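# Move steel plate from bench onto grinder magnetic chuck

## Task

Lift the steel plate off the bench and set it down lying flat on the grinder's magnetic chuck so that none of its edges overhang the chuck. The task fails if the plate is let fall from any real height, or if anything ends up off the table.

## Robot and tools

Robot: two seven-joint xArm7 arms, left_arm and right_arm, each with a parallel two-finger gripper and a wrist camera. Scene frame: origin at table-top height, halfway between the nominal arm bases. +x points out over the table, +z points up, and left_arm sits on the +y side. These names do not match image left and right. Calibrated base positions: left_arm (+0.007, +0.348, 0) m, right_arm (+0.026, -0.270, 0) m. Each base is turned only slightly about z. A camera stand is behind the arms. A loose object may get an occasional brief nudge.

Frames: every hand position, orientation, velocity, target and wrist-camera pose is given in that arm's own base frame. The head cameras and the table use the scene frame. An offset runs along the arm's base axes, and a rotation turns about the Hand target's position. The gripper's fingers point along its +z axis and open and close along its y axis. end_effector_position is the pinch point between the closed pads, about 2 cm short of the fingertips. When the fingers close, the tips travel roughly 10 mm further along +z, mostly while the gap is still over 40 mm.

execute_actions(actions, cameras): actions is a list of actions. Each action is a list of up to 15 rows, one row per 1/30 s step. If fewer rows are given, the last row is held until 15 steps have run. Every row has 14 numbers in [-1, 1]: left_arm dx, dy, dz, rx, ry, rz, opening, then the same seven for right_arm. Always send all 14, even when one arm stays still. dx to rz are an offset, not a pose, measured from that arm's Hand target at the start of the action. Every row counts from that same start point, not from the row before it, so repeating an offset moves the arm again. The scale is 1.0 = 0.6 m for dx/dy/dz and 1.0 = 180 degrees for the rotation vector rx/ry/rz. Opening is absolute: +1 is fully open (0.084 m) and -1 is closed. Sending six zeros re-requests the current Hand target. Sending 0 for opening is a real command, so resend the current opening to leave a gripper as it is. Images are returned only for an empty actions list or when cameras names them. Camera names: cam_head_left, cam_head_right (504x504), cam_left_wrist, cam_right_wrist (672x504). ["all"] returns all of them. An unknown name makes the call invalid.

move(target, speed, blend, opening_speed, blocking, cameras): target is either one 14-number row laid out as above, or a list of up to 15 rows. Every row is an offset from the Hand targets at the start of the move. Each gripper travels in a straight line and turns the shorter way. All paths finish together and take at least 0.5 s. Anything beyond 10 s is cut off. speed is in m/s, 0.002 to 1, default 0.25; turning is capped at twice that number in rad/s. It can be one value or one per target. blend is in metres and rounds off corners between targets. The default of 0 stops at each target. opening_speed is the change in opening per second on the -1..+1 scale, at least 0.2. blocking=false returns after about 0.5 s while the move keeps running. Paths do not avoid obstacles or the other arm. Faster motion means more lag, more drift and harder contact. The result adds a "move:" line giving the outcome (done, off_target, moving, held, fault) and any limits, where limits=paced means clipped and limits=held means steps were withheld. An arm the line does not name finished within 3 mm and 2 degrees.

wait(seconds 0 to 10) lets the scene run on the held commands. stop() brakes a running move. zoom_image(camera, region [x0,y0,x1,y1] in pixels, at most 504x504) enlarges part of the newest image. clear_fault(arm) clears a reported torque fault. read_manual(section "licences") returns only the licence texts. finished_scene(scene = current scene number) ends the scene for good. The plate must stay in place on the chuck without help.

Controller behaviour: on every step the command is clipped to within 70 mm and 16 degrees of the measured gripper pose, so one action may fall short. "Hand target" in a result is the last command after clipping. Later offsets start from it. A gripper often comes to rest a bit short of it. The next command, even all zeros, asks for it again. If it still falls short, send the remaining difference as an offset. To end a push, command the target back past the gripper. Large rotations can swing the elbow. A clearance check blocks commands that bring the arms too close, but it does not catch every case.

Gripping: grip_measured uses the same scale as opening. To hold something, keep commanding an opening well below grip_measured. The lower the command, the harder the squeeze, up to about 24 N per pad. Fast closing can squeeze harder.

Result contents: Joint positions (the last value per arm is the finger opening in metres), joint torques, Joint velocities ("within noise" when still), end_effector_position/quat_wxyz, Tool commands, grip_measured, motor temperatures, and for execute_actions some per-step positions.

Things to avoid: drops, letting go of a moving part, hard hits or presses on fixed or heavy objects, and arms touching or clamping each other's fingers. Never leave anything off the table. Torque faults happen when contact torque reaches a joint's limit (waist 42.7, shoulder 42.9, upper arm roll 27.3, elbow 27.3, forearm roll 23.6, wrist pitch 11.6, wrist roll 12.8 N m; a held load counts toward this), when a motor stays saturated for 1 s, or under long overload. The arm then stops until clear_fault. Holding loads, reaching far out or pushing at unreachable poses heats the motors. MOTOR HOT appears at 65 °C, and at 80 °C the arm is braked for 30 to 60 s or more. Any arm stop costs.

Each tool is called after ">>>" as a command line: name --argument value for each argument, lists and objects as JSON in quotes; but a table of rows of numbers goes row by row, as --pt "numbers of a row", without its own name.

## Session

>>> execute_actions --actions '[]'

>>> zoom_image --camera "cam_head_left" --region '[120, 160, 440, 400]'

>>> zoom_image --camera "cam_head_right" --region '[120, 160, 440, 400]'

Scene clock: 0.00 s.
left_arm: end_effector_position=(+0.5833, +0.1218, +0.2795) grip_measured=+1.00 end_effector_quat_wxyz=(-0.299, +0.943, +0.068, +0.128) | right_arm: end_effector_position=(+0.2422, +0.2878, +0.3276) grip_measured=+1.00 end_effector_quat_wxyz=(-0.284, +0.278, +0.917, -0.028)
Joint positions: left_arm=[0.076 0.223 -0.084 1.391 0.752 1.065 -0.491 0.084] | right_arm=[1.107 -0.059 -0.498 1.309 0.388 1.766 -1.94 0.084]
Joint velocities: within noise
Joint torques (N m): no reading
Motor temperatures (°C): left_arm=[38 40 42 42 35 37 37] | right_arm=[37 40 36 37 38 37 43]
Hand target: left_arm +0.5833, +0.1218, +0.2795; -0.299, +0.943, +0.068, +0.128 | right_arm +0.2422, +0.2878, +0.3276; -0.284, +0.278, +0.917, -0.028
Tool commands: left_gripper/opening=+1.0 right_gripper/opening=+1.0
camera_calibration:
cam_left_wrist: T_world_to_cam=[[0.210353, -0.793747, -0.570716, 0.167093], [-0.955511, -0.0434607, -0.291735, 0.714343], [0.20676, 0.606693, -0.767576, 0.150311], [0, 0, 0, 1]] pos_world=[0.616336, 0.0724823, 0.419137]
cam_right_wrist: T_world_to_cam=[[0.483936, 0.850143, -0.207516, -0.261792], [0.686429, -0.515855, -0.512552, 0.218768], [-0.54279, 0.105597, -0.833203, 0.50426], [0, 0, 0, 1]] pos_world=[0.25023, 0.282164, 0.477955]

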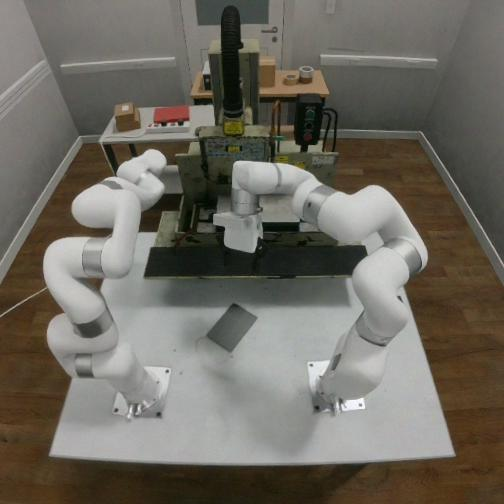

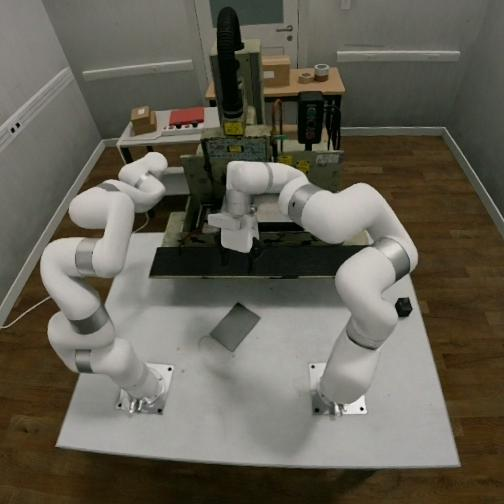

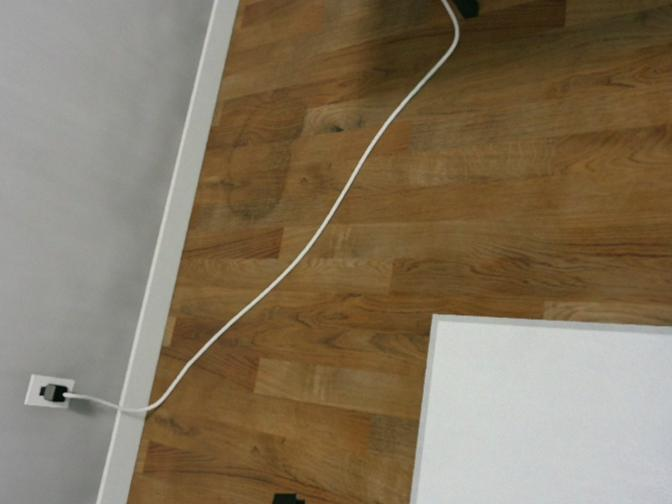

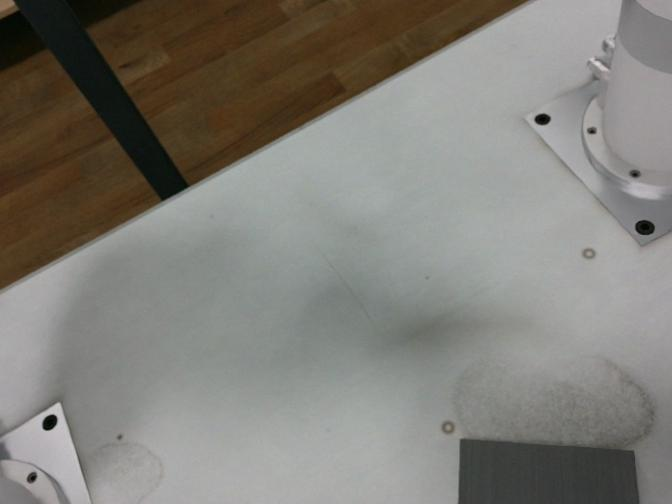

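Scaled by 1.575 from the camera's 504x504 image, which has a finer 720x720 frame.

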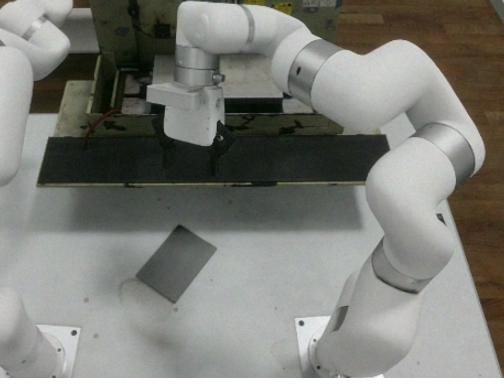

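Scaled by 1.575 from the camera's 504x504 image, which has a finer 720x720 frame.

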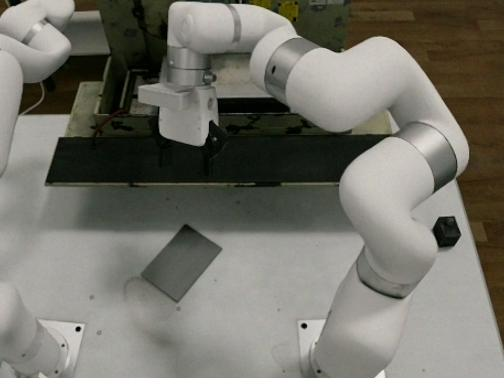

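>>> move --target '[0,0,0,0,0,0,-1, -0.039,-0.053,-0.046,-0.1742,-0.1095,-0.5020,0.19]' --cameras '["cam_right_wrist","cam_head_left","cam_head_right"]'

Scene clock: 70.60 s.
left_arm: end_effector_position=(+0.5833, +0.1218, +0.2795) grip_measured=-1.00 end_effector_quat_wxyz=(-0.299, +0.943, +0.068, +0.128) | right_arm: end_effector_position=(+0.2188, +0.2560, +0.3000) grip_measured=+0.18 end_effector_quat_wxyz=(+0.000, +0.895, +0.447, +0.000)
Joint positions: left_arm=[0.076 0.223 -0.084 1.391 0.752 1.065 -0.491 0] | right_arm=[0.851 -0.486 0.011 0.865 0.004 1.351 -0.066 0.052]
Joint torques (N m): left_arm=[-0.14 -29.18 -0.21 18.46 0.87 -1.19 -0.27] | right_arm=[-5.41 -1.59 1.42 12.78 -2.46 -0.42 1.52]
Motor temperatures (°C): left_arm=[38 42 41 46 34 37 37] | right_arm=[37 41 36 42 38 37 43]
Hand target: left_arm +0.5833, +0.1218, +0.2795; -0.299, +0.943, +0.068, +0.128 | right_arm +0.2188, +0.2560, +0.3000; +0.000, +0.895, +0.447, +0.000
Off the commanded pose: left_arm 0.000 m, 0 deg | right_arm 0.000 m, 0 deg.
move: done
camera_calibration:
cam_right_wrist: T_world_to_cam=[[0.805773, -0.592206, -0.00457922, 0.0087463], [-0.592224, -0.805753, -0.00571543, 0.406142], [-0.000305004, 0.00731726, -0.999973, 0.428459], [0, 0, 0, 1]] pos_world=[0.23361, 0.329295, 0.430809]
Images, in order (width x height): cam_head_left 504x504, cam_head_right 504x504, cam_right_wrist 672x504.

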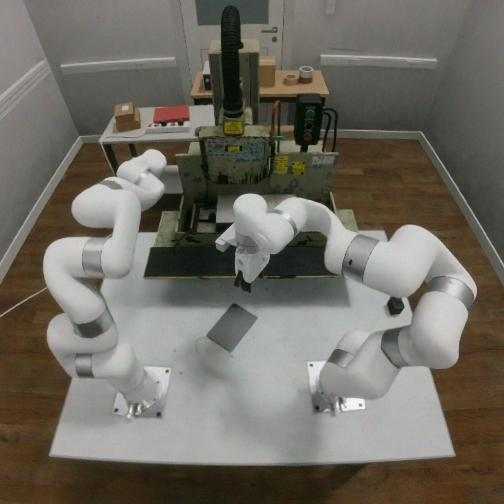

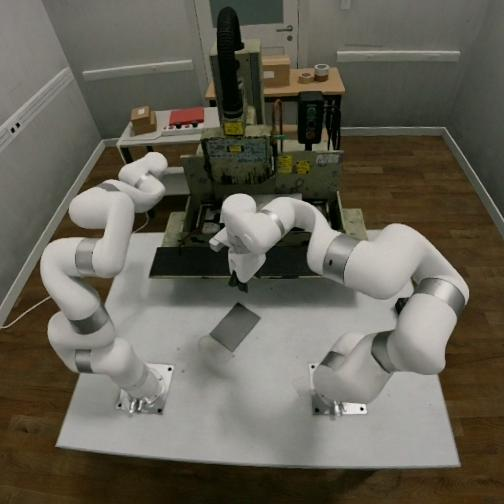

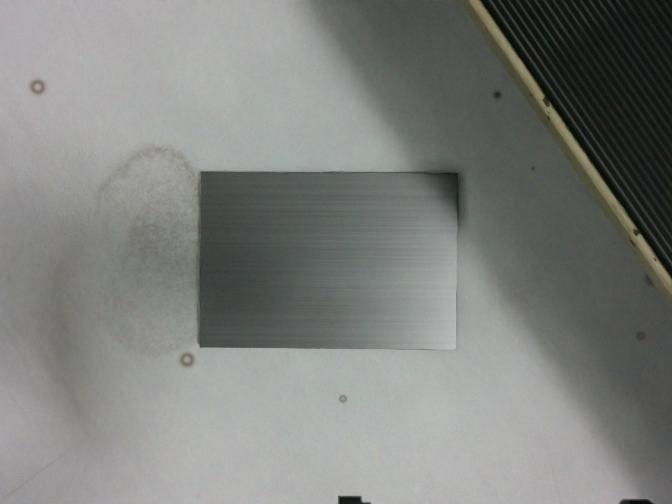

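>>> move --pt "0 0 0 0 0 0 -1 0.027 0.1317 -0.3 0.1119 -0.0823 0 -0.05" --pt "0 0 0 0 0 0 -1 0.027 0.1317 -0.42 0.1119 -0.0823 0 -0.05" --pt "0 0 0 0 0 0 -1 0.131 0.1797 -0.42 0.1119 -0.0823 0 -0.05" --speed '[0.2,0.1,0.08]' --blend '[0.02,0.01,0]' --cameras '["cam_right_wrist","cam_head_left","cam_head_right"]'

>>> zoom_image --camera "cam_head_left" --region '[160, 200, 340, 380]'

Scene clock: 93.40 s.
left_arm: end_effector_position=(+0.5833, +0.1218, +0.2795) grip_measured=-1.00 end_effector_quat_wxyz=(-0.299, +0.943, +0.068, +0.128) | right_arm: end_effector_position=(+0.2974, +0.3638, +0.0480) grip_measured=-0.06 end_effector_quat_wxyz=(-0.098, +0.874, +0.436, +0.193)
Joint positions: left_arm=[0.076 0.223 -0.084 1.391 0.752 1.065 -0.491 0] | right_arm=[0.733 0.207 0.138 0.533 -0.022 -0.108 -0.042 0.041]
Joint torques (N m): left_arm=[-0.21 -28.9 -0.1 18.33 0.95 -1.14 -0.07] | right_arm=[-5.27 -8.91 1.66 8.9 -2.43 -0.91 -1.37]
Hand target: left_arm +0.5833, +0.1218, +0.2795; -0.299, +0.943, +0.068, +0.128 | right_arm +0.2974, +0.3638, +0.0480; -0.098, +0.874, +0.436, +0.193
Off the commanded pose: left_arm 0.000 m, 0 deg | right_arm 0.000 m, 0 deg.
move: done
camera_calibration:
cam_right_wrist: T_world_to_cam=[[0.806824, -0.59078, -0.00381551, 0.00725762], [-0.535319, -0.728318, -0.427769, 0.5133], [0.249938, 0.347176, -0.90388, -0.0269472], [0, 0, 0, 1]] pos_world=[0.275659, 0.387489, 0.195244]
Images, in order (width x height): cam_head_left 504x504, cam_head_right 504x504, cam_right_wrist 672x504.

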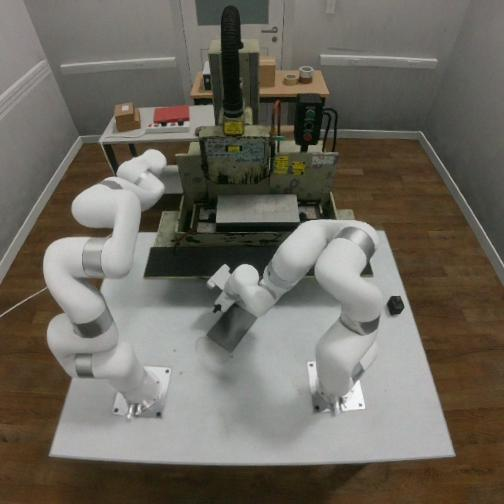

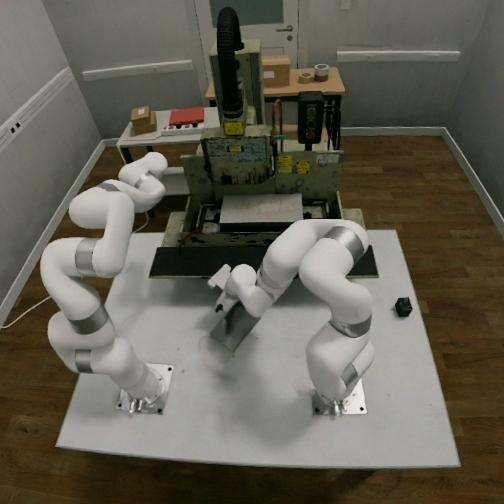

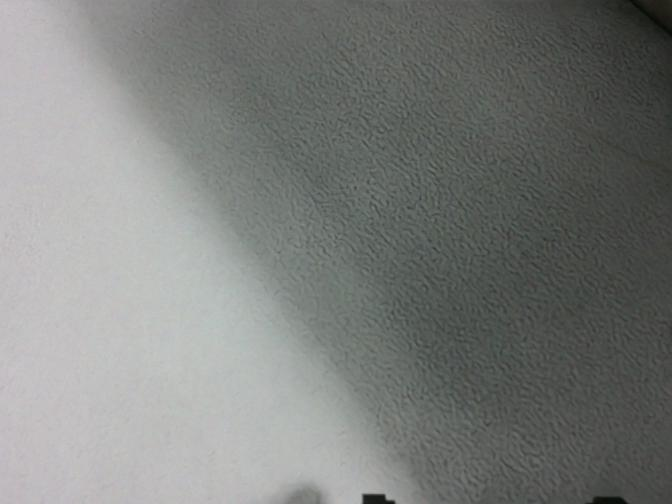

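Scaled by 2.800 from the camera's 504x504 image, which has a finer 720x720 frame.

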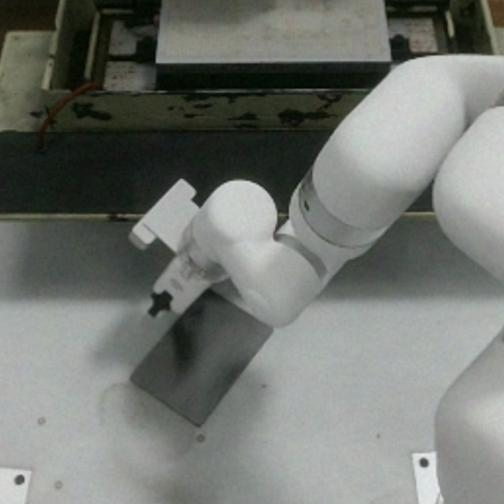

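>>> move --target '[0,0,0,0,0,0,-1, 0,0,-0.0333,0,0,0,-0.05]' --speed 0.05

>>> move --target '[0,0,0,0,0,0,-1, 0,0,-0.0033,0,0,0,-0.05]' --speed 0.02

>>> move --target '[0,0,0,0,0,0,-1, 0,0,-0.0017,0,0,0,-0.05]' --speed 0.02

>>> move --target '[0,0,0,0,0,0,-1, 0,0,-0.0017,0,0,0,-0.05]' --speed 0.02 --cameras '["cam_head_left"]'

Scene clock: 98.70 s.
left_arm: end_effector_position=(+0.5833, +0.1218, +0.2795) grip_measured=-1.00 end_effector_quat_wxyz=(-0.299, +0.943, +0.068, +0.128) | right_arm: end_effector_position=(+0.2974, +0.3638, +0.0280) grip_measured=-0.06 end_effector_quat_wxyz=(-0.098, +0.874, +0.436, +0.193)
Joint positions: left_arm=[0.076 0.223 -0.084 1.391 0.752 1.065 -0.491 0] | right_arm=[0.768 0.279 0.103 0.541 -0.018 -0.172 -0.047 0.041]
Joint torques (N m): left_arm=[-0.24 -28.83 -0.3 18.3 0.88 -1.23 -0.21] | right_arm=[5.68 -9.45 -1.75 8.36 2.36 -3.99 -1.41]
Hand target: left_arm +0.5833, +0.1218, +0.2795; -0.299, +0.943, +0.068, +0.128 | right_arm +0.2974, +0.3638, +0.0280; -0.098, +0.874, +0.436, +0.193
Off the commanded pose: left_arm 0.000 m, 0 deg | right_arm 0.000 m, 0 deg.
move: done

Scene clock: 99.40 s.
left_arm: end_effector_position=(+0.5833, +0.1218, +0.2795) grip_measured=-1.00 end_effector_quat_wxyz=(-0.299, +0.943, +0.068, +0.128) | right_arm: end_effector_position=(+0.2974, +0.3638, +0.0261) grip_measured=-0.06 end_effector_quat_wxyz=(-0.098, +0.874, +0.436, +0.193)
Joint positions: left_arm=[0.076 0.223 -0.084 1.391 0.752 1.065 -0.491 0] | right_arm=[0.771 0.286 0.1 0.542 -0.017 -0.178 -0.048 0.041]
Joint torques (N m): left_arm=[-0.36 -28.94 -0.12 18.24 0.82 -1.21 -0.05] | right_arm=[5.56 -9.53 -1.45 8.33 2.15 -3.92 -1.42]
Hand target: left_arm +0.5833, +0.1218, +0.2795; -0.299, +0.943, +0.068, +0.128 | right_arm +0.2974, +0.3638, +0.0260; -0.098, +0.874, +0.436, +0.193
Off the commanded pose: left_arm 0.000 m, 0 deg | right_arm 0.000 m, 0 deg.
move: done

Scene clock: 100.10 s.
left_arm: end_effector_position=(+0.5833, +0.1218, +0.2795) grip_measured=-1.00 end_effector_quat_wxyz=(-0.299, +0.943, +0.068, +0.128) | right_arm: end_effector_position=(+0.2974, +0.3639, +0.0251) grip_measured=-0.06 end_effector_quat_wxyz=(-0.098, +0.874, +0.436, +0.193)
Joint positions: left_arm=[0.076 0.223 -0.084 1.391 0.752 1.065 -0.491 0] | right_arm=[0.772 0.29 0.099 0.543 -0.017 -0.181 -0.048 0.041]
Joint torques (N m): left_arm=[-0.37 -28.88 -0.14 18.31 0.68 -1.26 -0.01] | right_arm=[5.66 -7.96 -1.7 7.46 2.23 -3.12 -1.32]
Hand target: left_arm +0.5833, +0.1218, +0.2795; -0.299, +0.943, +0.068, +0.128 | right_arm +0.2974, +0.3638, +0.0250; -0.098, +0.874, +0.436, +0.193
Off the commanded pose: left_arm 0.000 m, 0 deg | right_arm 0.000 m, 0 deg.
move: done

Scene clock: 100.80 s.
left_arm: end_effector_position=(+0.5833, +0.1218, +0.2795) grip_measured=-1.00 end_effector_quat_wxyz=(-0.299, +0.943, +0.068, +0.128) | right_arm: end_effector_position=(+0.2974, +0.3639, +0.0240) grip_measured=-0.06 end_effector_quat_wxyz=(-0.098, +0.874, +0.436, +0.193)
Joint positions: left_arm=[0.076 0.223 -0.084 1.391 0.752 1.065 -0.491 0] | right_arm=[0.773 0.294 0.098 0.543 -0.016 -0.185 -0.049 0.041]
Joint torques (N m): left_arm=[-0.31 -28.86 -0.24 18.34 0.76 -1.2 -0.1] | right_arm=[5.76 -2.64 -1.74 4.79 2.37 -0.97 -1.35]
Hand target: left_arm +0.5833, +0.1218, +0.2795; -0.299, +0.943, +0.068, +0.128 | right_arm +0.2974, +0.3638, +0.0240; -0.098, +0.874, +0.436, +0.193
Off the commanded pose: left_arm 0.000 m, 0 deg | right_arm 0.000 m, 0 deg.
move: done
Images, in order (width x height): cam_head_left 504x504.

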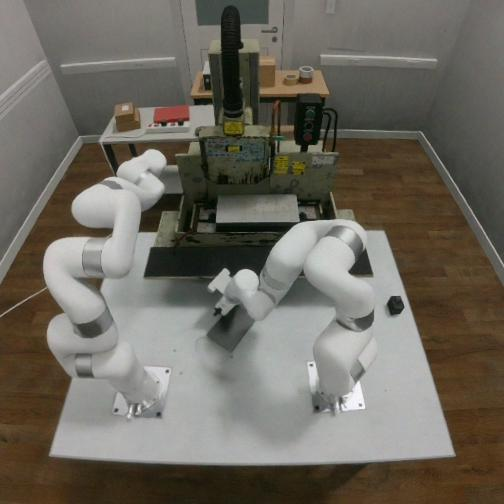

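>>> move --pt "0 0 0 0 0 0 -1 0 0 0.0055 0 0 0 -0.05" --pt "0 0 0 0 0 0 -1 -0.0025 -0.023 0.0055 0 0 0 -0.05" --pt "0 0 0 0 0 0 -1 -0.0242 -0.0923 0.0055 0 0 -0.1056 -0.05" --speed '[0.05,0.05,0.08]' --blend '[0.001,0.003,0]' --cameras '["cam_head_left","cam_head_right"]'

>>> zoom_image --camera "cam_head_left" --region '[160, 240, 320, 400]'

Scene clock: 115.27 s.
left_arm: end_effector_position=(+0.5833, +0.1218, +0.2795) grip_measured=-1.00 end_effector_quat_wxyz=(-0.299, +0.943, +0.068, +0.128) | right_arm: end_effector_position=(+0.2829, +0.3085, +0.0273) grip_measured=-0.06 end_effector_quat_wxyz=(-0.065, +0.934, +0.286, +0.206)
Joint positions: left_arm=[0.076 0.223 -0.084 1.391 0.752 1.065 -0.491 0] | right_arm=[1.335 0.212 -0.321 0.4 0.507 -0.229 -0.079 0.041]
Joint torques (N m): left_arm=[-0.52 -28.8 -0.2 18.31 0.58 -1.22 -0.11] | right_arm=[5.79 -5.33 -2.79 6.22 2.74 -0.15 -1.36]
Hand target: left_arm +0.5833, +0.1218, +0.2795; -0.299, +0.943, +0.068, +0.128 | right_arm +0.2829, +0.3085, +0.0273; -0.065, +0.934, +0.286, +0.206
Off the commanded pose: left_arm 0.000 m, 0 deg | right_arm 0.000 m, 0 deg.
move: done
Images, in order (width x height): cam_head_left 504x504, cam_head_right 504x504.

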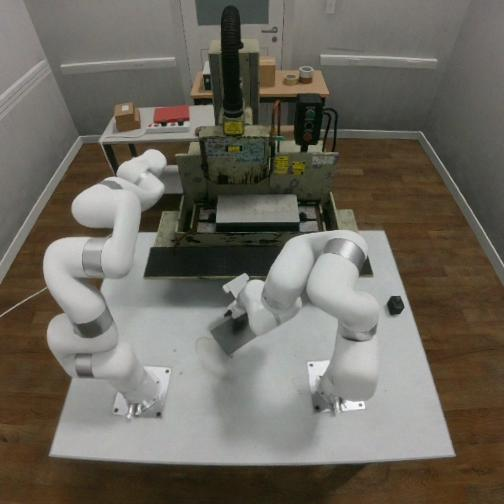

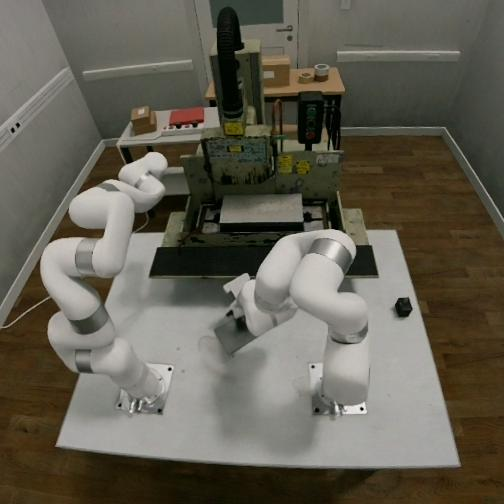

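Scaled by 3.150 from the camera's 504x504 image, which has a finer 720x720 frame.

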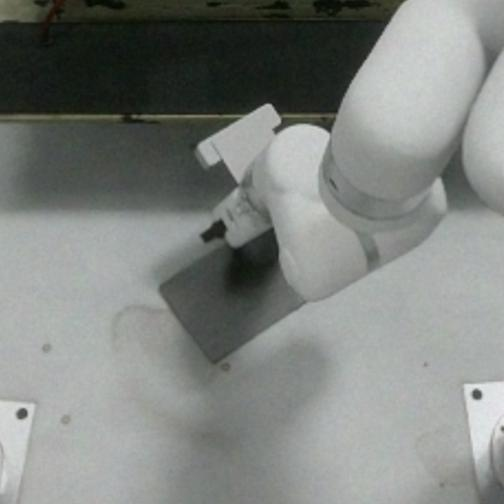

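>>> move --pt "0 0 0 0 0 0 -1 -0.0428 -0.0587 0 0 0 -0.1056 -0.05" --pt "0 0 0 0 0 0 -1 -0.098 -0.0977 0 0 0 -0.2039 -0.05" --speed '[0.08,0.08]' --blend '[0.01,0]' --cameras '["cam_head_left","cam_head_right"]'

>>> zoom_image --camera "cam_head_left" --region '[160, 240, 320, 400]'

Scene clock: 122.77 s.
left_arm: end_effector_position=(+0.5833, +0.1218, +0.2795) grip_measured=-1.00 end_effector_quat_wxyz=(-0.299, +0.943, +0.068, +0.128) | right_arm: end_effector_position=(+0.2241, +0.2498, +0.0273) grip_measured=-0.06 end_effector_quat_wxyz=(+0.003, +0.976, -0.023, +0.216)
Joint positions: left_arm=[0.076 0.223 -0.084 1.391 0.752 1.065 -0.491 0] | right_arm=[2.737 0.697 -1.325 0.33 1.15 0.259 0.402 0.041]
Joint torques (N m): left_arm=[-0.42 -28.87 -0.24 18.17 0.58 -1.28 -0.15] | right_arm=[6.37 -0.49 -8.55 5.11 -2.23 -0.41 1.41]
Hand target: left_arm +0.5833, +0.1218, +0.2795; -0.299, +0.943, +0.068, +0.128 | right_arm +0.2241, +0.2498, +0.0273; +0.003, +0.976, -0.023, +0.216
Off the commanded pose: left_arm 0.000 m, 0 deg | right_arm 0.000 m, 0 deg.
move: done
Images, in order (width x height): cam_head_left 504x504, cam_head_right 504x504.

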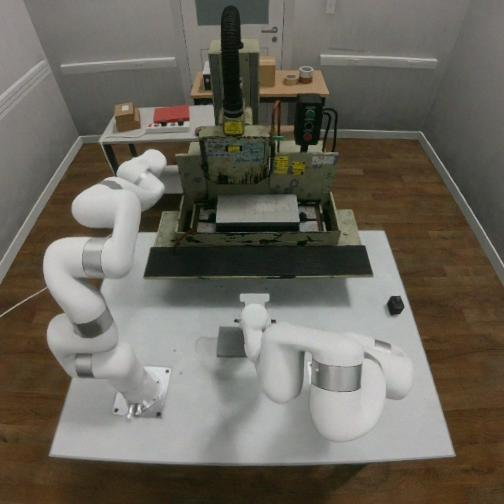

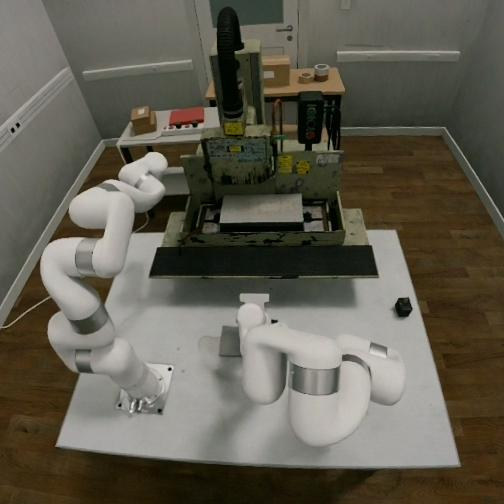

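Scaled by 3.150 from the camera's 504x504 image, which has a finer 720x720 frame.

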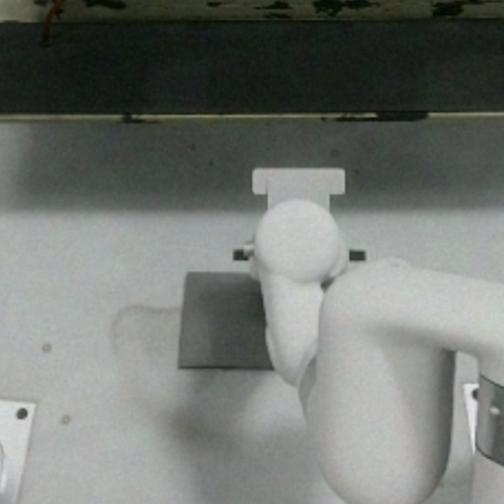

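>>> move --pt "0 0 0 0 0 0 -1 0.02 0 0.05 0 0 0 -0.05" --pt "0 0 0 0 0 0 -1 0.09 0.03 0.33 0.0564 0.0522 -0.2454 -0.05" --pt "0 0 0 0 0 0 -1 -0.02 0.1 0.36 0.1128 0.1045 -0.4908 0.19" --speed '[0.08,0.2,0.2]' --blend '[0.01,0.03,0]' --cameras '["cam_head_left","cam_right_wrist"]'

Scene clock: 133.70 s.
left_arm: end_effector_position=(+0.5833, +0.1218, +0.2795) grip_measured=-1.00 end_effector_quat_wxyz=(-0.299, +0.943, +0.068, +0.128) | right_arm: end_effector_position=(+0.2121, +0.3098, +0.2433) grip_measured=+0.18 end_effector_quat_wxyz=(+0.000, +0.691, -0.723, +0.000)
Joint positions: left_arm=[0.076 0.223 -0.084 1.391 0.752 1.065 -0.491 0] | right_arm=[2.644 0.985 -2.081 0.899 0.814 1.545 1.869 0.052]
Joint torques (N m): left_arm=[-0.28 -28.39 -0.2 18.02 0.25 -1.15 -0.13] | right_arm=[5.55 -0.99 -13.4 9.17 2.54 -0.43 1.48]
Hand target: left_arm +0.5833, +0.1218, +0.2795; -0.299, +0.943, +0.068, +0.128 | right_arm +0.2121, +0.3098, +0.2433; +0.000, +0.691, -0.723, +0.000
Off the commanded pose: left_arm 0.000 m, 0 deg | right_arm 0.000 m, 0 deg.
move: done
camera_calibration:
cam_right_wrist: T_world_to_cam=[[-0.999408, 0.0338891, -0.00599773, 0.234984], [0.0339272, 0.999404, -0.00637314, -0.246649], [0.00577817, -0.00657285, -0.999962, 0.374385], [0, 0, 0, 1]] pos_world=[0.24105, 0.240999, 0.374208]
Images, in order (width x height): cam_head_left 504x504, cam_right_wrist 672x504.

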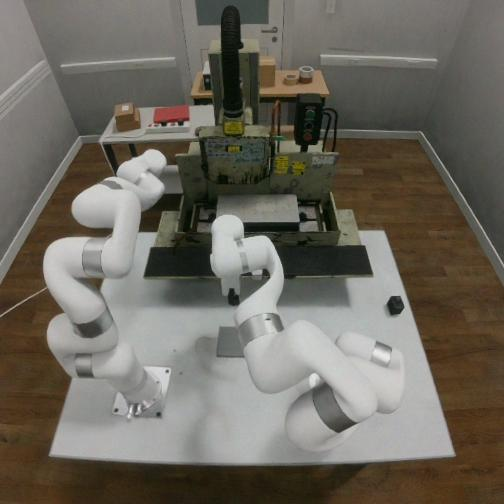

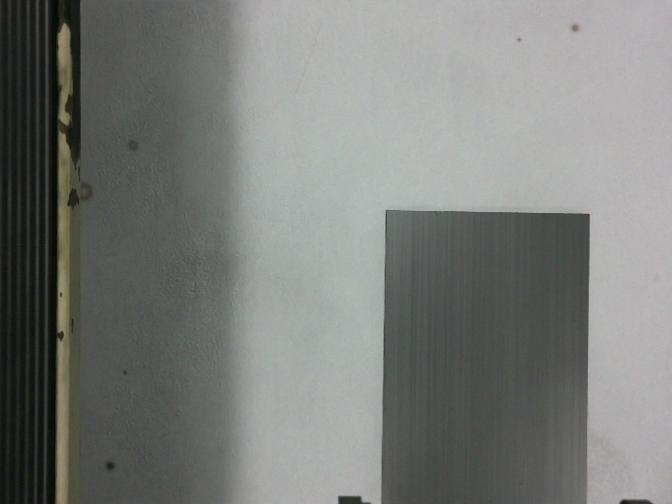

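>>> move --pt "0 0 0 0 0 0 -1 0.3 -0.1 0.22 0 0 0 0.19" --pt "0 0 0 0 0 0 -1 0.6 -0.2 0.22 0 0 0 0.19" --speed '[0.2,0.2]' --blend '[0.03,0]' --cameras '["cam_head_left","cam_right_wrist"]'

Scene clock: 145.93 s.
left_arm: end_effector_position=(+0.5833, +0.1218, +0.2795) grip_measured=-1.00 end_effector_quat_wxyz=(-0.299, +0.943, +0.068, +0.128) | right_arm: end_effector_position=(+0.5509, +0.1886, +0.3680) grip_measured=+0.18 end_effector_quat_wxyz=(-0.003, +0.692, -0.721, -0.005)
Joint positions: left_arm=[0.076 0.223 -0.084 1.391 0.752 1.065 -0.491 0] | right_arm=[0.95 0.697 -1.224 2.148 0.682 1.812 1.619 0.052]
Joint torques (N m): left_arm=[-0.32 -28.51 -0.38 18.27 0.09 -1.39 -0.07] | right_arm=[3.36 -16.85 -8.45 6.09 -0.16 -0.44 -0.01]
Hand target: left_arm +0.5833, +0.1218, +0.2795; -0.299, +0.943, +0.068, +0.128 | right_arm +0.5509, +0.1886, +0.3680; -0.003, +0.692, -0.721, -0.005 (not the last commanded pose)
Tool commands: left_gripper/opening=-1.0 right_gripper/opening=+0.19
Off the commanded pose: left_arm 0.000 m, 0 deg | right_arm 0.022 m, 1 deg.
TORQUE FAULT: the external load on joint 6 (wrist pitch) of the right arm reached its load limit, and that arm stopped. The contact can be on any part of that arm beyond that joint, not only on its tool. A torque fault puts only its own arm into a fault stop. That arm's remaining commands of this call were not run. The hold on joint 6 (wrist pitch) of that arm was moved back by the arm itself, up to 3 degrees, as the stop began. That arm is still stopped at the end of this call. While its stop runs, that arm, its gripper or tool too, takes no new command.
CLEAR FAULT: the right arm stays stopped (state 4) until you call clear_fault(arm="right_arm").
End effector pose when the fault began: right_arm: position (+0.5639, +0.1890, +0.3719), quat_wxyz (-0.022, +0.692, -0.721, +0.013)
Joint positions when the fault began: right_arm=[0.955 0.696 -1.225 2.143 0.681 1.756 1.619 0.051]
move: fault (right_arm)
camera_calibration:
cam_right_wrist: T_world_to_cam=[[-0.999548, 0.0300397, -0.00150642, 0.577687], [0.0300307, 0.999533, 0.0056784, -0.138503], [0.00167629, 0.00563059, -0.999983, 0.496358], [0, 0, 0, 1]] pos_world=[0.580753, 0.11829, 0.498007]
Images, in order (width x height): cam_head_left 504x504, cam_right_wrist 672x504.

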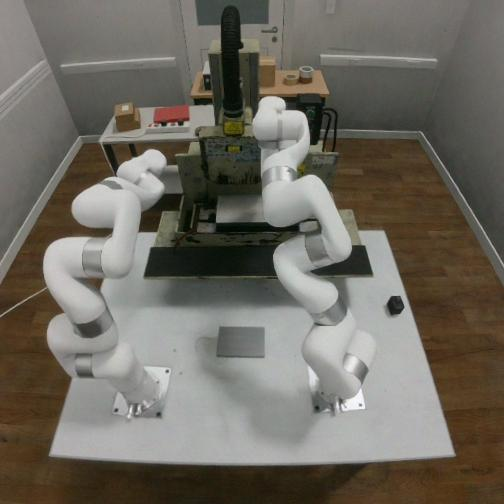

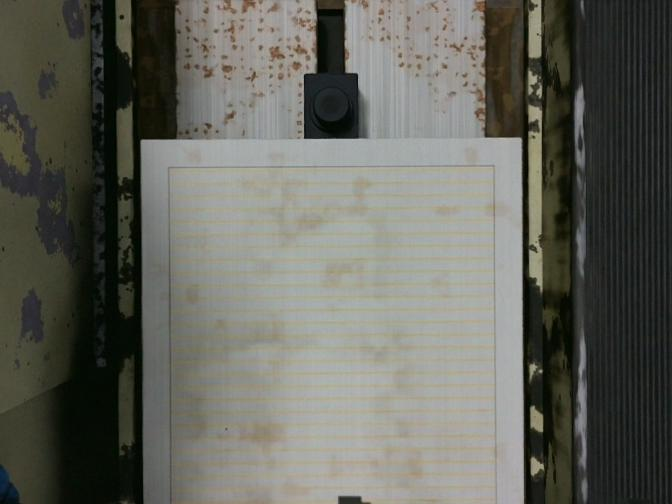

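>>> clear_fault --arm "right_arm"

>>> move --target '[0,0,0,0,0,0,-1, -0.25,0.0,0.0,0,0,0,0.19]' --speed 0.15 --cameras '["cam_head_left","cam_head_right"]'

Scene clock: 150.97 s.
left_arm: end_effector_position=(+0.5833, +0.1218, +0.2795) grip_measured=-1.00 end_effector_quat_wxyz=(-0.299, +0.943, +0.068, +0.128) | right_arm: end_effector_position=(+0.5509, +0.1886, +0.3680) grip_measured=+0.18 end_effector_quat_wxyz=(-0.003, +0.692, -0.721, -0.005)
Joint positions: left_arm=[0.076 0.223 -0.084 1.391 0.752 1.065 -0.491 0] | right_arm=[0.95 0.697 -1.224 2.148 0.682 1.812 1.619 0.052]
Joint torques (N m): left_arm=[-0.5 -28.24 -0.29 18.21 0.01 -1.27 -0.02] | right_arm=[3.53 -16.81 -8.53 6.11 -0.34 -0.47 0.02]
Hand target: left_arm +0.5833, +0.1218, +0.2795; -0.299, +0.943, +0.068, +0.128 | right_arm +0.5509, +0.1886, +0.3680; -0.003, +0.692, -0.721, -0.005 (not the last commanded pose)
Tool commands: left_gripper/opening=-1.0 right_gripper/opening=+0.19
Off the commanded pose: left_arm 0.000 m, 0 deg | right_arm 0.022 m, 1 deg.
TORQUE FAULT, CONTINUED: the right arm's stop, for the torque fault of joint 6 (wrist pitch) that an earlier result reported, is over. The call counts as one of the actions that you can send in this scene. The hold on joint 6 (wrist pitch) of that arm was moved back by the arm itself, up to 3 degrees, as the stop began. That arm's target is now where it stood when the stop ended, not its last command. That arm's gripper keeps its grip as last carried out, and that arm accepts commands again: back off and push less far.
CLEAR FAULT: your call cleared the right arm's torque fault. If a joint's load stays at its limit, that arm stops again at once.

Scene clock: 152.77 s.
left_arm: end_effector_position=(+0.5833, +0.1218, +0.2795) grip_measured=-1.00 end_effector_quat_wxyz=(-0.299, +0.943, +0.068, +0.128) | right_arm: end_effector_position=(+0.4010, +0.1886, +0.3680) grip_measured=+0.18 end_effector_quat_wxyz=(-0.003, +0.692, -0.721, -0.005)
Joint positions: left_arm=[0.076 0.223 -0.084 1.391 0.752 1.065 -0.491 0] | right_arm=[2.089 0.437 -1.966 1.416 0.413 1.595 1.708 0.052]
Joint torques (N m): left_arm=[-0.28 -28.24 -0.36 18.19 -0.11 -1.29 -0.11] | right_arm=[5.59 2.84 -8.61 8.47 2.7 -3.15 -1.37]
Hand target: left_arm +0.5833, +0.1218, +0.2795; -0.299, +0.943, +0.068, +0.128 | right_arm +0.4009, +0.1886, +0.3680; -0.003, +0.692, -0.721, -0.005
Off the commanded pose: left_arm 0.000 m, 0 deg | right_arm 0.000 m, 0 deg.
move: done
Images, in order (width x height): cam_head_left 504x504, cam_head_right 504x504.

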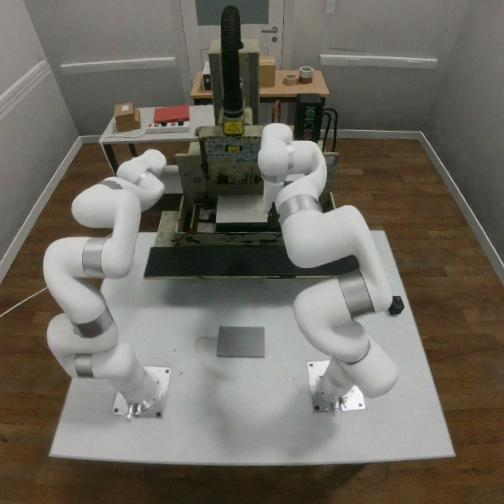

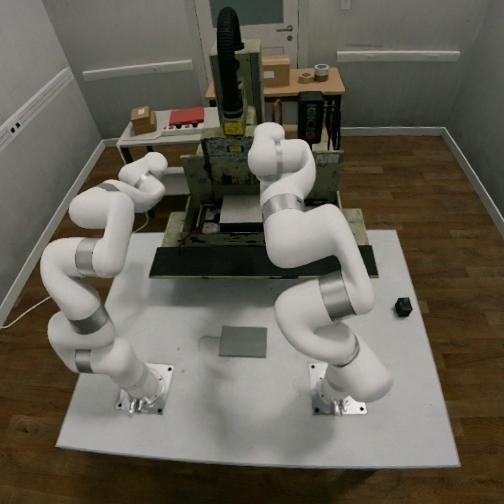

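>>> move --pt "0 0 0 0 0 0 -1 0.1 -0.35 0.0 0 0 0 0.19" --pt "0 0 0 0 0 0 -1 0.19 -0.68 0.0 0 0 0 0.19" --speed 0.15 --cameras '["cam_head_left"]'

Scene clock: 162.13 s.
left_arm: end_effector_position=(+0.5833, +0.1218, +0.2795) grip_measured=-1.00 end_effector_quat_wxyz=(-0.299, +0.943, +0.068, +0.128) | right_arm: end_effector_position=(+0.5149, -0.2194, +0.3680) grip_measured=+0.18 end_effector_quat_wxyz=(-0.003, +0.692, -0.721, -0.005)
Joint positions: left_arm=[0.076 0.223 -0.084 1.391 0.752 1.065 -0.491 0] | right_arm=[2.072 -0.502 -2.126 1.978 -0.413 1.691 1.447 0.052]
Joint torques (N m): left_arm=[-0.2 -28.01 -0.25 18.15 -0.36 -1.27 -0.01] | right_arm=[5.54 12.39 3.77 11.33 -2.4 -0.34 -1.39]
Hand target: left_arm +0.5833, +0.1218, +0.2795; -0.299, +0.943, +0.068, +0.128 | right_arm +0.5149, -0.2194, +0.3680; -0.003, +0.692, -0.721, -0.005
Off the commanded pose: left_arm 0.000 m, 0 deg | right_arm 0.000 m, 0 deg.
move: done
Images, in order (width x height): cam_head_left 504x504.

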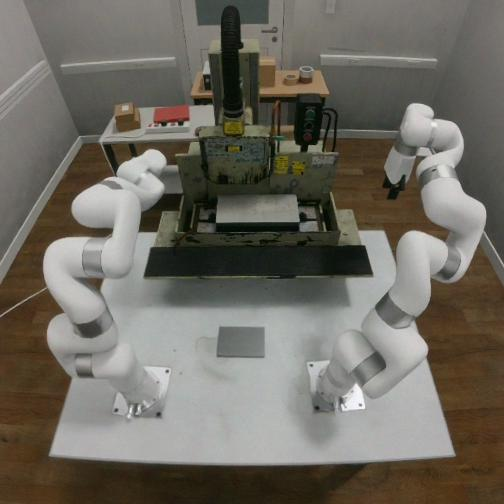

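>>> move --pt "0 0 0 0 0 0 -1 -0.3 0.6 0.0 0 0 0.0 0.19" --pt "0 0 0 0 0 0 -1 -0.5815 1.058 -0.25 0 0 0 0.19" --speed 0.2 --blend '[0.03,0]' --cameras '["cam_head_left","cam_right_wrist"]'

every number of target 2 of 2 must lie in its column's range; nothing of the call was run
Scene clock: 173.33 s.
left_arm: end_effector_position=(+0.5833, +0.1218, +0.2795) grip_measured=-1.00 end_effector_quat_wxyz=(-0.299, +0.943, +0.068, +0.128) | right_arm: end_effector_position=(+0.5149, -0.2194, +0.3680) grip_measured=+0.18 end_effector_quat_wxyz=(-0.003, +0.692, -0.721, -0.005)
Joint positions: left_arm=[0.076 0.223 -0.084 1.391 0.752 1.065 -0.491 0] | right_arm=[2.072 -0.502 -2.126 1.978 -0.413 1.691 1.447 0.052]
Joint torques (N m): left_arm=[-0.09 -28.15 -0.35 18.15 -0.15 -1.26 -0.1] | right_arm=[5.56 12.4 3.79 11.29 -2.26 -0.38 -1.44]
Hand target: left_arm +0.5833, +0.1218, +0.2795; -0.299, +0.943, +0.068, +0.128 | right_arm +0.5149, -0.2194, +0.3680; -0.003, +0.692, -0.721, -0.005
Tool commands: left_gripper/opening=-1.0 right_gripper/opening=+0.19
Off the commanded pose: left_arm 0.000 m, 0 deg | right_arm 0.000 m, 0 deg.

>>> move --pt "0 0 0 0 0 0 -1 -0.3 0.6 0.0 0 0 0.0 0.19" --pt "0 0 0 0 0 0 -1 -0.5 0.8 -0.1 0 0 0 0.19" --speed 0.2 --blend '[0.03,0]'

>>> move --pt "0 0 0 0 0 0 -1 -0.0815 0.252 -0.15 0.0 0.0 0.0 0.19" --speed 0.2 --cameras '["cam_head_left","cam_right_wrist"]'

Scene clock: 179.43 s.
left_arm: end_effector_position=(+0.5833, +0.1218, +0.2795) grip_measured=-1.00 end_effector_quat_wxyz=(-0.299, +0.943, +0.068, +0.128) | right_arm: end_effector_position=(+0.2150, +0.2606, +0.3080) grip_measured=+0.18 end_effector_quat_wxyz=(-0.003, +0.692, -0.721, -0.005)
Joint positions: left_arm=[0.076 0.223 -0.084 1.391 0.752 1.065 -0.491 0] | right_arm=[2.465 1.159 -2.284 0.971 0.815 1.847 1.643 0.052]
Joint torques (N m): left_arm=[-0.67 -27.93 -0.33 18.13 -0.31 -1.18 -0.11] | right_arm=[5.54 -2.74 -9.75 5.03 2.57 -0.35 1.54]
Motor temperatures (°C): left_arm=[38 42 41 47 34 37 37] | right_arm=[37 40 38 42 38 38 43]
Hand target: left_arm +0.5833, +0.1218, +0.2795; -0.299, +0.943, +0.068, +0.128 | right_arm +0.2149, +0.2606, +0.3080; -0.003, +0.692, -0.721, -0.005
Off the commanded pose: left_arm 0.000 m, 0 deg | right_arm 0.000 m, 0 deg.
move: done

Scene clock: 180.87 s.
left_arm: end_effector_position=(+0.5833, +0.1218, +0.2795) grip_measured=-1.00 end_effector_quat_wxyz=(-0.299, +0.943, +0.068, +0.128) | right_arm: end_effector_position=(+0.1660, +0.4118, +0.2180) grip_measured=+0.18 end_effector_quat_wxyz=(-0.003, +0.692, -0.721, -0.005)
Joint positions: left_arm=[0.076 0.223 -0.084 1.391 0.752 1.065 -0.491 0] | right_arm=[2.494 1.282 -1.963 1.098 1.14 1.768 1.962 0.052]
Joint torques (N m): left_arm=[-0.24 -27.94 -0.47 18.14 -0.51 -1.2 -0.06] | right_arm=[-5.55 -6.76 -13.68 5.77 2.68 -3.15 1.47]
Hand target: left_arm +0.5833, +0.1218, +0.2795; -0.299, +0.943, +0.068, +0.128 | right_arm +0.1660, +0.4118, +0.2180; -0.003, +0.692, -0.721, -0.005
Off the commanded pose: left_arm 0.000 m, 0 deg | right_arm 0.000 m, 0 deg.
move: done
camera_calibration:
cam_right_wrist: T_world_to_cam=[[-0.999548, 0.0300398, -0.00150642, 0.186031], [0.0300308, 0.999533, 0.0056784, -0.349188], [0.00167629, 0.00563059, -0.999983, 0.34575], [0, 0, 0, 1]] pos_world=[0.195853, 0.34149, 0.348007]
Images, in order (width x height): cam_head_left 504x504, cam_right_wrist 672x504.

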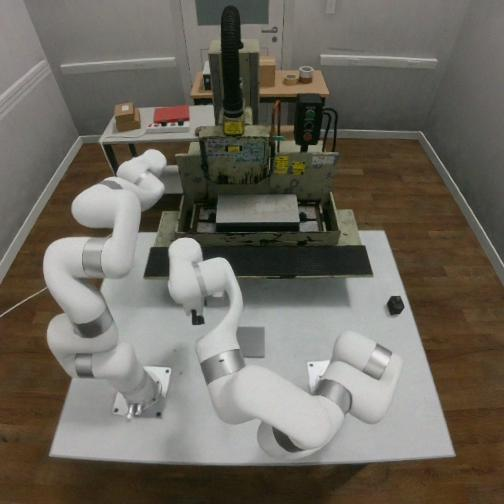

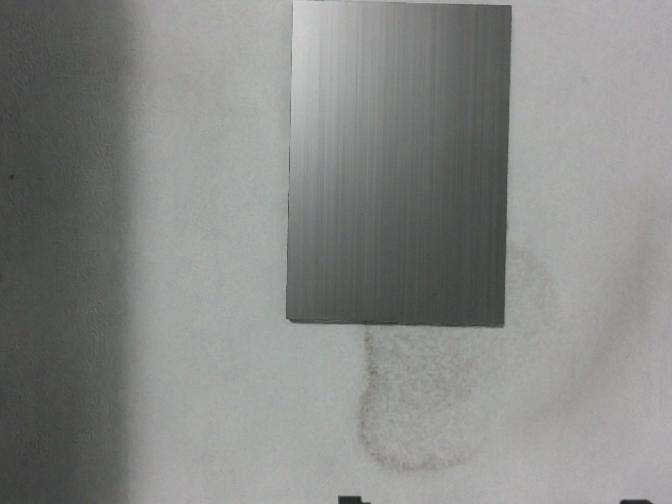

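>>> move --pt "0 0 0 0 0 0 -1 0.123 -0.27 -0.113 -0.1128 -0.1045 0.4908 0.19" --pt "0 0 0 0 0 0 -1 0.157 -0.086 -0.113 -0.061 -0.1736 0.7929 0.19" --speed 0.3 --blend '[0.02,0]' --cameras '["cam_head_left","cam_right_wrist"]'

Scene clock: 204.30 s.
left_arm: end_effector_position=(+0.5833, +0.1218, +0.2795) grip_measured=-1.00 end_effector_quat_wxyz=(-0.299, +0.943, +0.068, +0.128) | right_arm: end_effector_position=(+0.2602, +0.3602, +0.1502) grip_measured=+0.18 end_effector_quat_wxyz=(-0.093, +0.874, +0.438, +0.189)
Joint positions: left_arm=[0.076 0.223 -0.084 1.391 0.752 1.065 -0.491 0] | right_arm=[2.687 1.013 -1.805 0.618 1.404 0.955 -0.909 0.052]
Joint torques (N m): left_arm=[-0.38 -27.88 -0.44 18.22 -0.66 -1.23 -0.15] | right_arm=[-5.3 -10.84 -10.41 7.83 2.88 -0.68 -1.46]
Hand target: left_arm +0.5833, +0.1218, +0.2795; -0.299, +0.943, +0.068, +0.128 | right_arm +0.2602, +0.3602, +0.1502; -0.093, +0.874, +0.438, +0.189
Off the commanded pose: left_arm 0.000 m, 0 deg | right_arm 0.000 m, 0 deg.
move: done
camera_calibration:
cam_right_wrist: T_world_to_cam=[[0.808449, -0.588562, 0.00218427, 0.0333331], [-0.534075, -0.735154, -0.417507, 0.535126], [0.247335, 0.336367, -0.908671, 0.0812195], [0, 0, 0, 1]] pos_world=[0.238761, 0.385699, 0.297148]
Images, in order (width x height): cam_head_left 504x504, cam_right_wrist 672x504.

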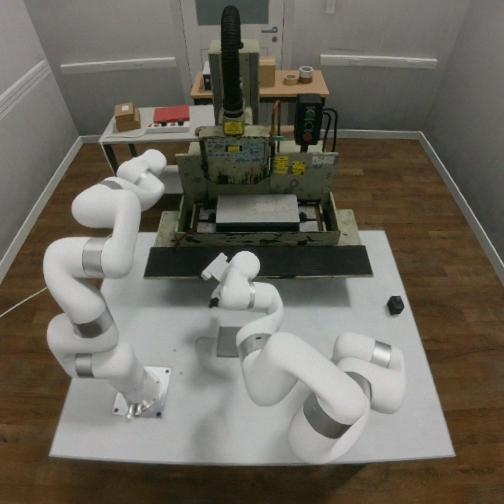

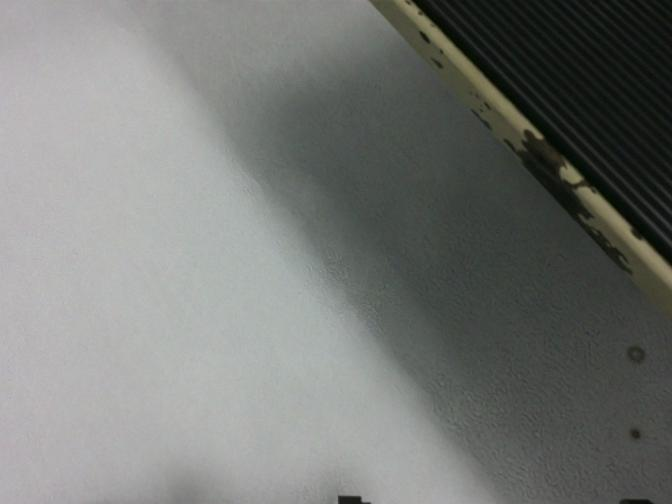

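>>> move --pt "0 0 0 0 0 0 -1 -0.067 -0.267 0.216 0.061 0.1736 -0.7929 0.19" --pt "0 0 0 0 0 0 -1 -0.067 -0.6 0.216 0.061 0.1736 -0.7929 0.19" --speed 0.35 --blend '[0.03,0]' --cameras '["cam_head_left"]'

Scene clock: 232.30 s.
left_arm: end_effector_position=(+0.5833, +0.1218, +0.2795) grip_measured=-1.00 end_effector_quat_wxyz=(-0.299, +0.943, +0.068, +0.128) | right_arm: end_effector_position=(+0.2200, +0.0002, +0.2798) grip_measured=+0.18 end_effector_quat_wxyz=(-0.003, +0.692, -0.721, -0.005)
Joint positions: left_arm=[0.076 0.223 -0.084 1.391 0.752 1.065 -0.491 0] | right_arm=[2.276 1.119 -2.645 0.588 0.452 1.655 1.015 0.052]
Joint torques (N m): left_arm=[-0.4 -27.56 -0.15 17.89 -0.88 -1.28 -0.13] | right_arm=[-5.38 -8.68 -7.53 11.19 -2.38 -3.21 -1.22]
Hand target: left_arm +0.5833, +0.1218, +0.2795; -0.299, +0.943, +0.068, +0.128 | right_arm +0.2200, +0.0002, +0.2798; -0.003, +0.692, -0.721, -0.005
Off the commanded pose: left_arm 0.000 m, 0 deg | right_arm 0.000 m, 0 deg.
move: done
Images, in order (width x height): cam_head_left 504x504.

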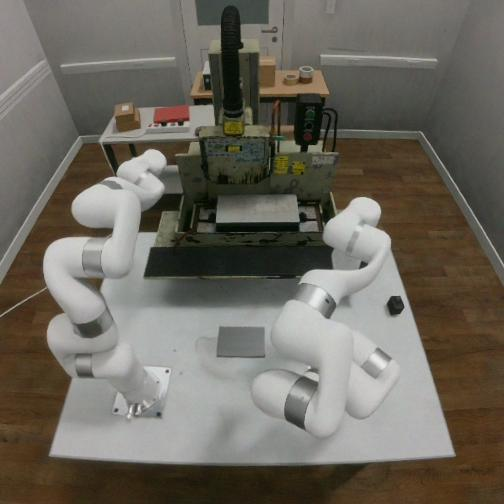

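>>> move --pt "0 0 0 0 0 0 -1 0.03 -0.367 0 0 0 0 0.19" --speed 0.3 --cameras '["cam_head_left"]'

Scene clock: 235.53 s.
left_arm: end_effector_position=(+0.5833, +0.1218, +0.2795) grip_measured=-1.00 end_effector_quat_wxyz=(-0.299, +0.943, +0.068, +0.128) | right_arm: end_effector_position=(+0.2380, -0.2200, +0.2798) grip_measured=+0.18 end_effector_quat_wxyz=(-0.003, +0.693, -0.721, -0.005)
Joint positions: left_arm=[0.076 0.223 -0.084 1.391 0.752 1.065 -0.491 0] | right_arm=[1.974 0.555 -2.809 0.789 0.182 1.335 0.684 0.052]
Joint torques (N m): left_arm=[-0.15 -27.35 -0.25 17.96 -0.69 -1.19 -0.26] | right_arm=[-5.35 0.39 -1.01 12.81 -2.35 -3.07 1.32]
Hand target: left_arm +0.5833, +0.1218, +0.2795; -0.299, +0.943, +0.068, +0.128 | right_arm +0.2380, -0.2200, +0.2798; -0.003, +0.692, -0.721, -0.005
Off the commanded pose: left_arm 0.000 m, 0 deg | right_arm 0.000 m, 0 deg.
move: done
Images, in order (width x height): cam_head_left 504x504.

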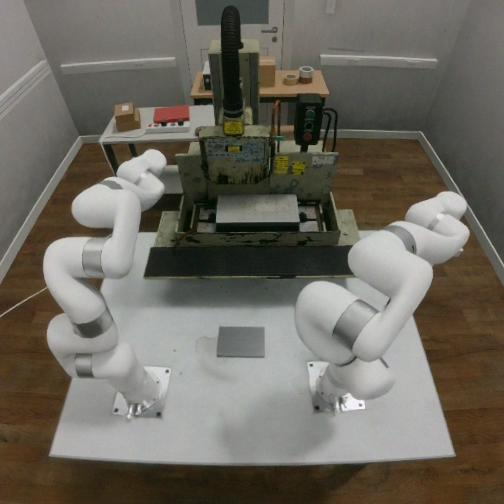

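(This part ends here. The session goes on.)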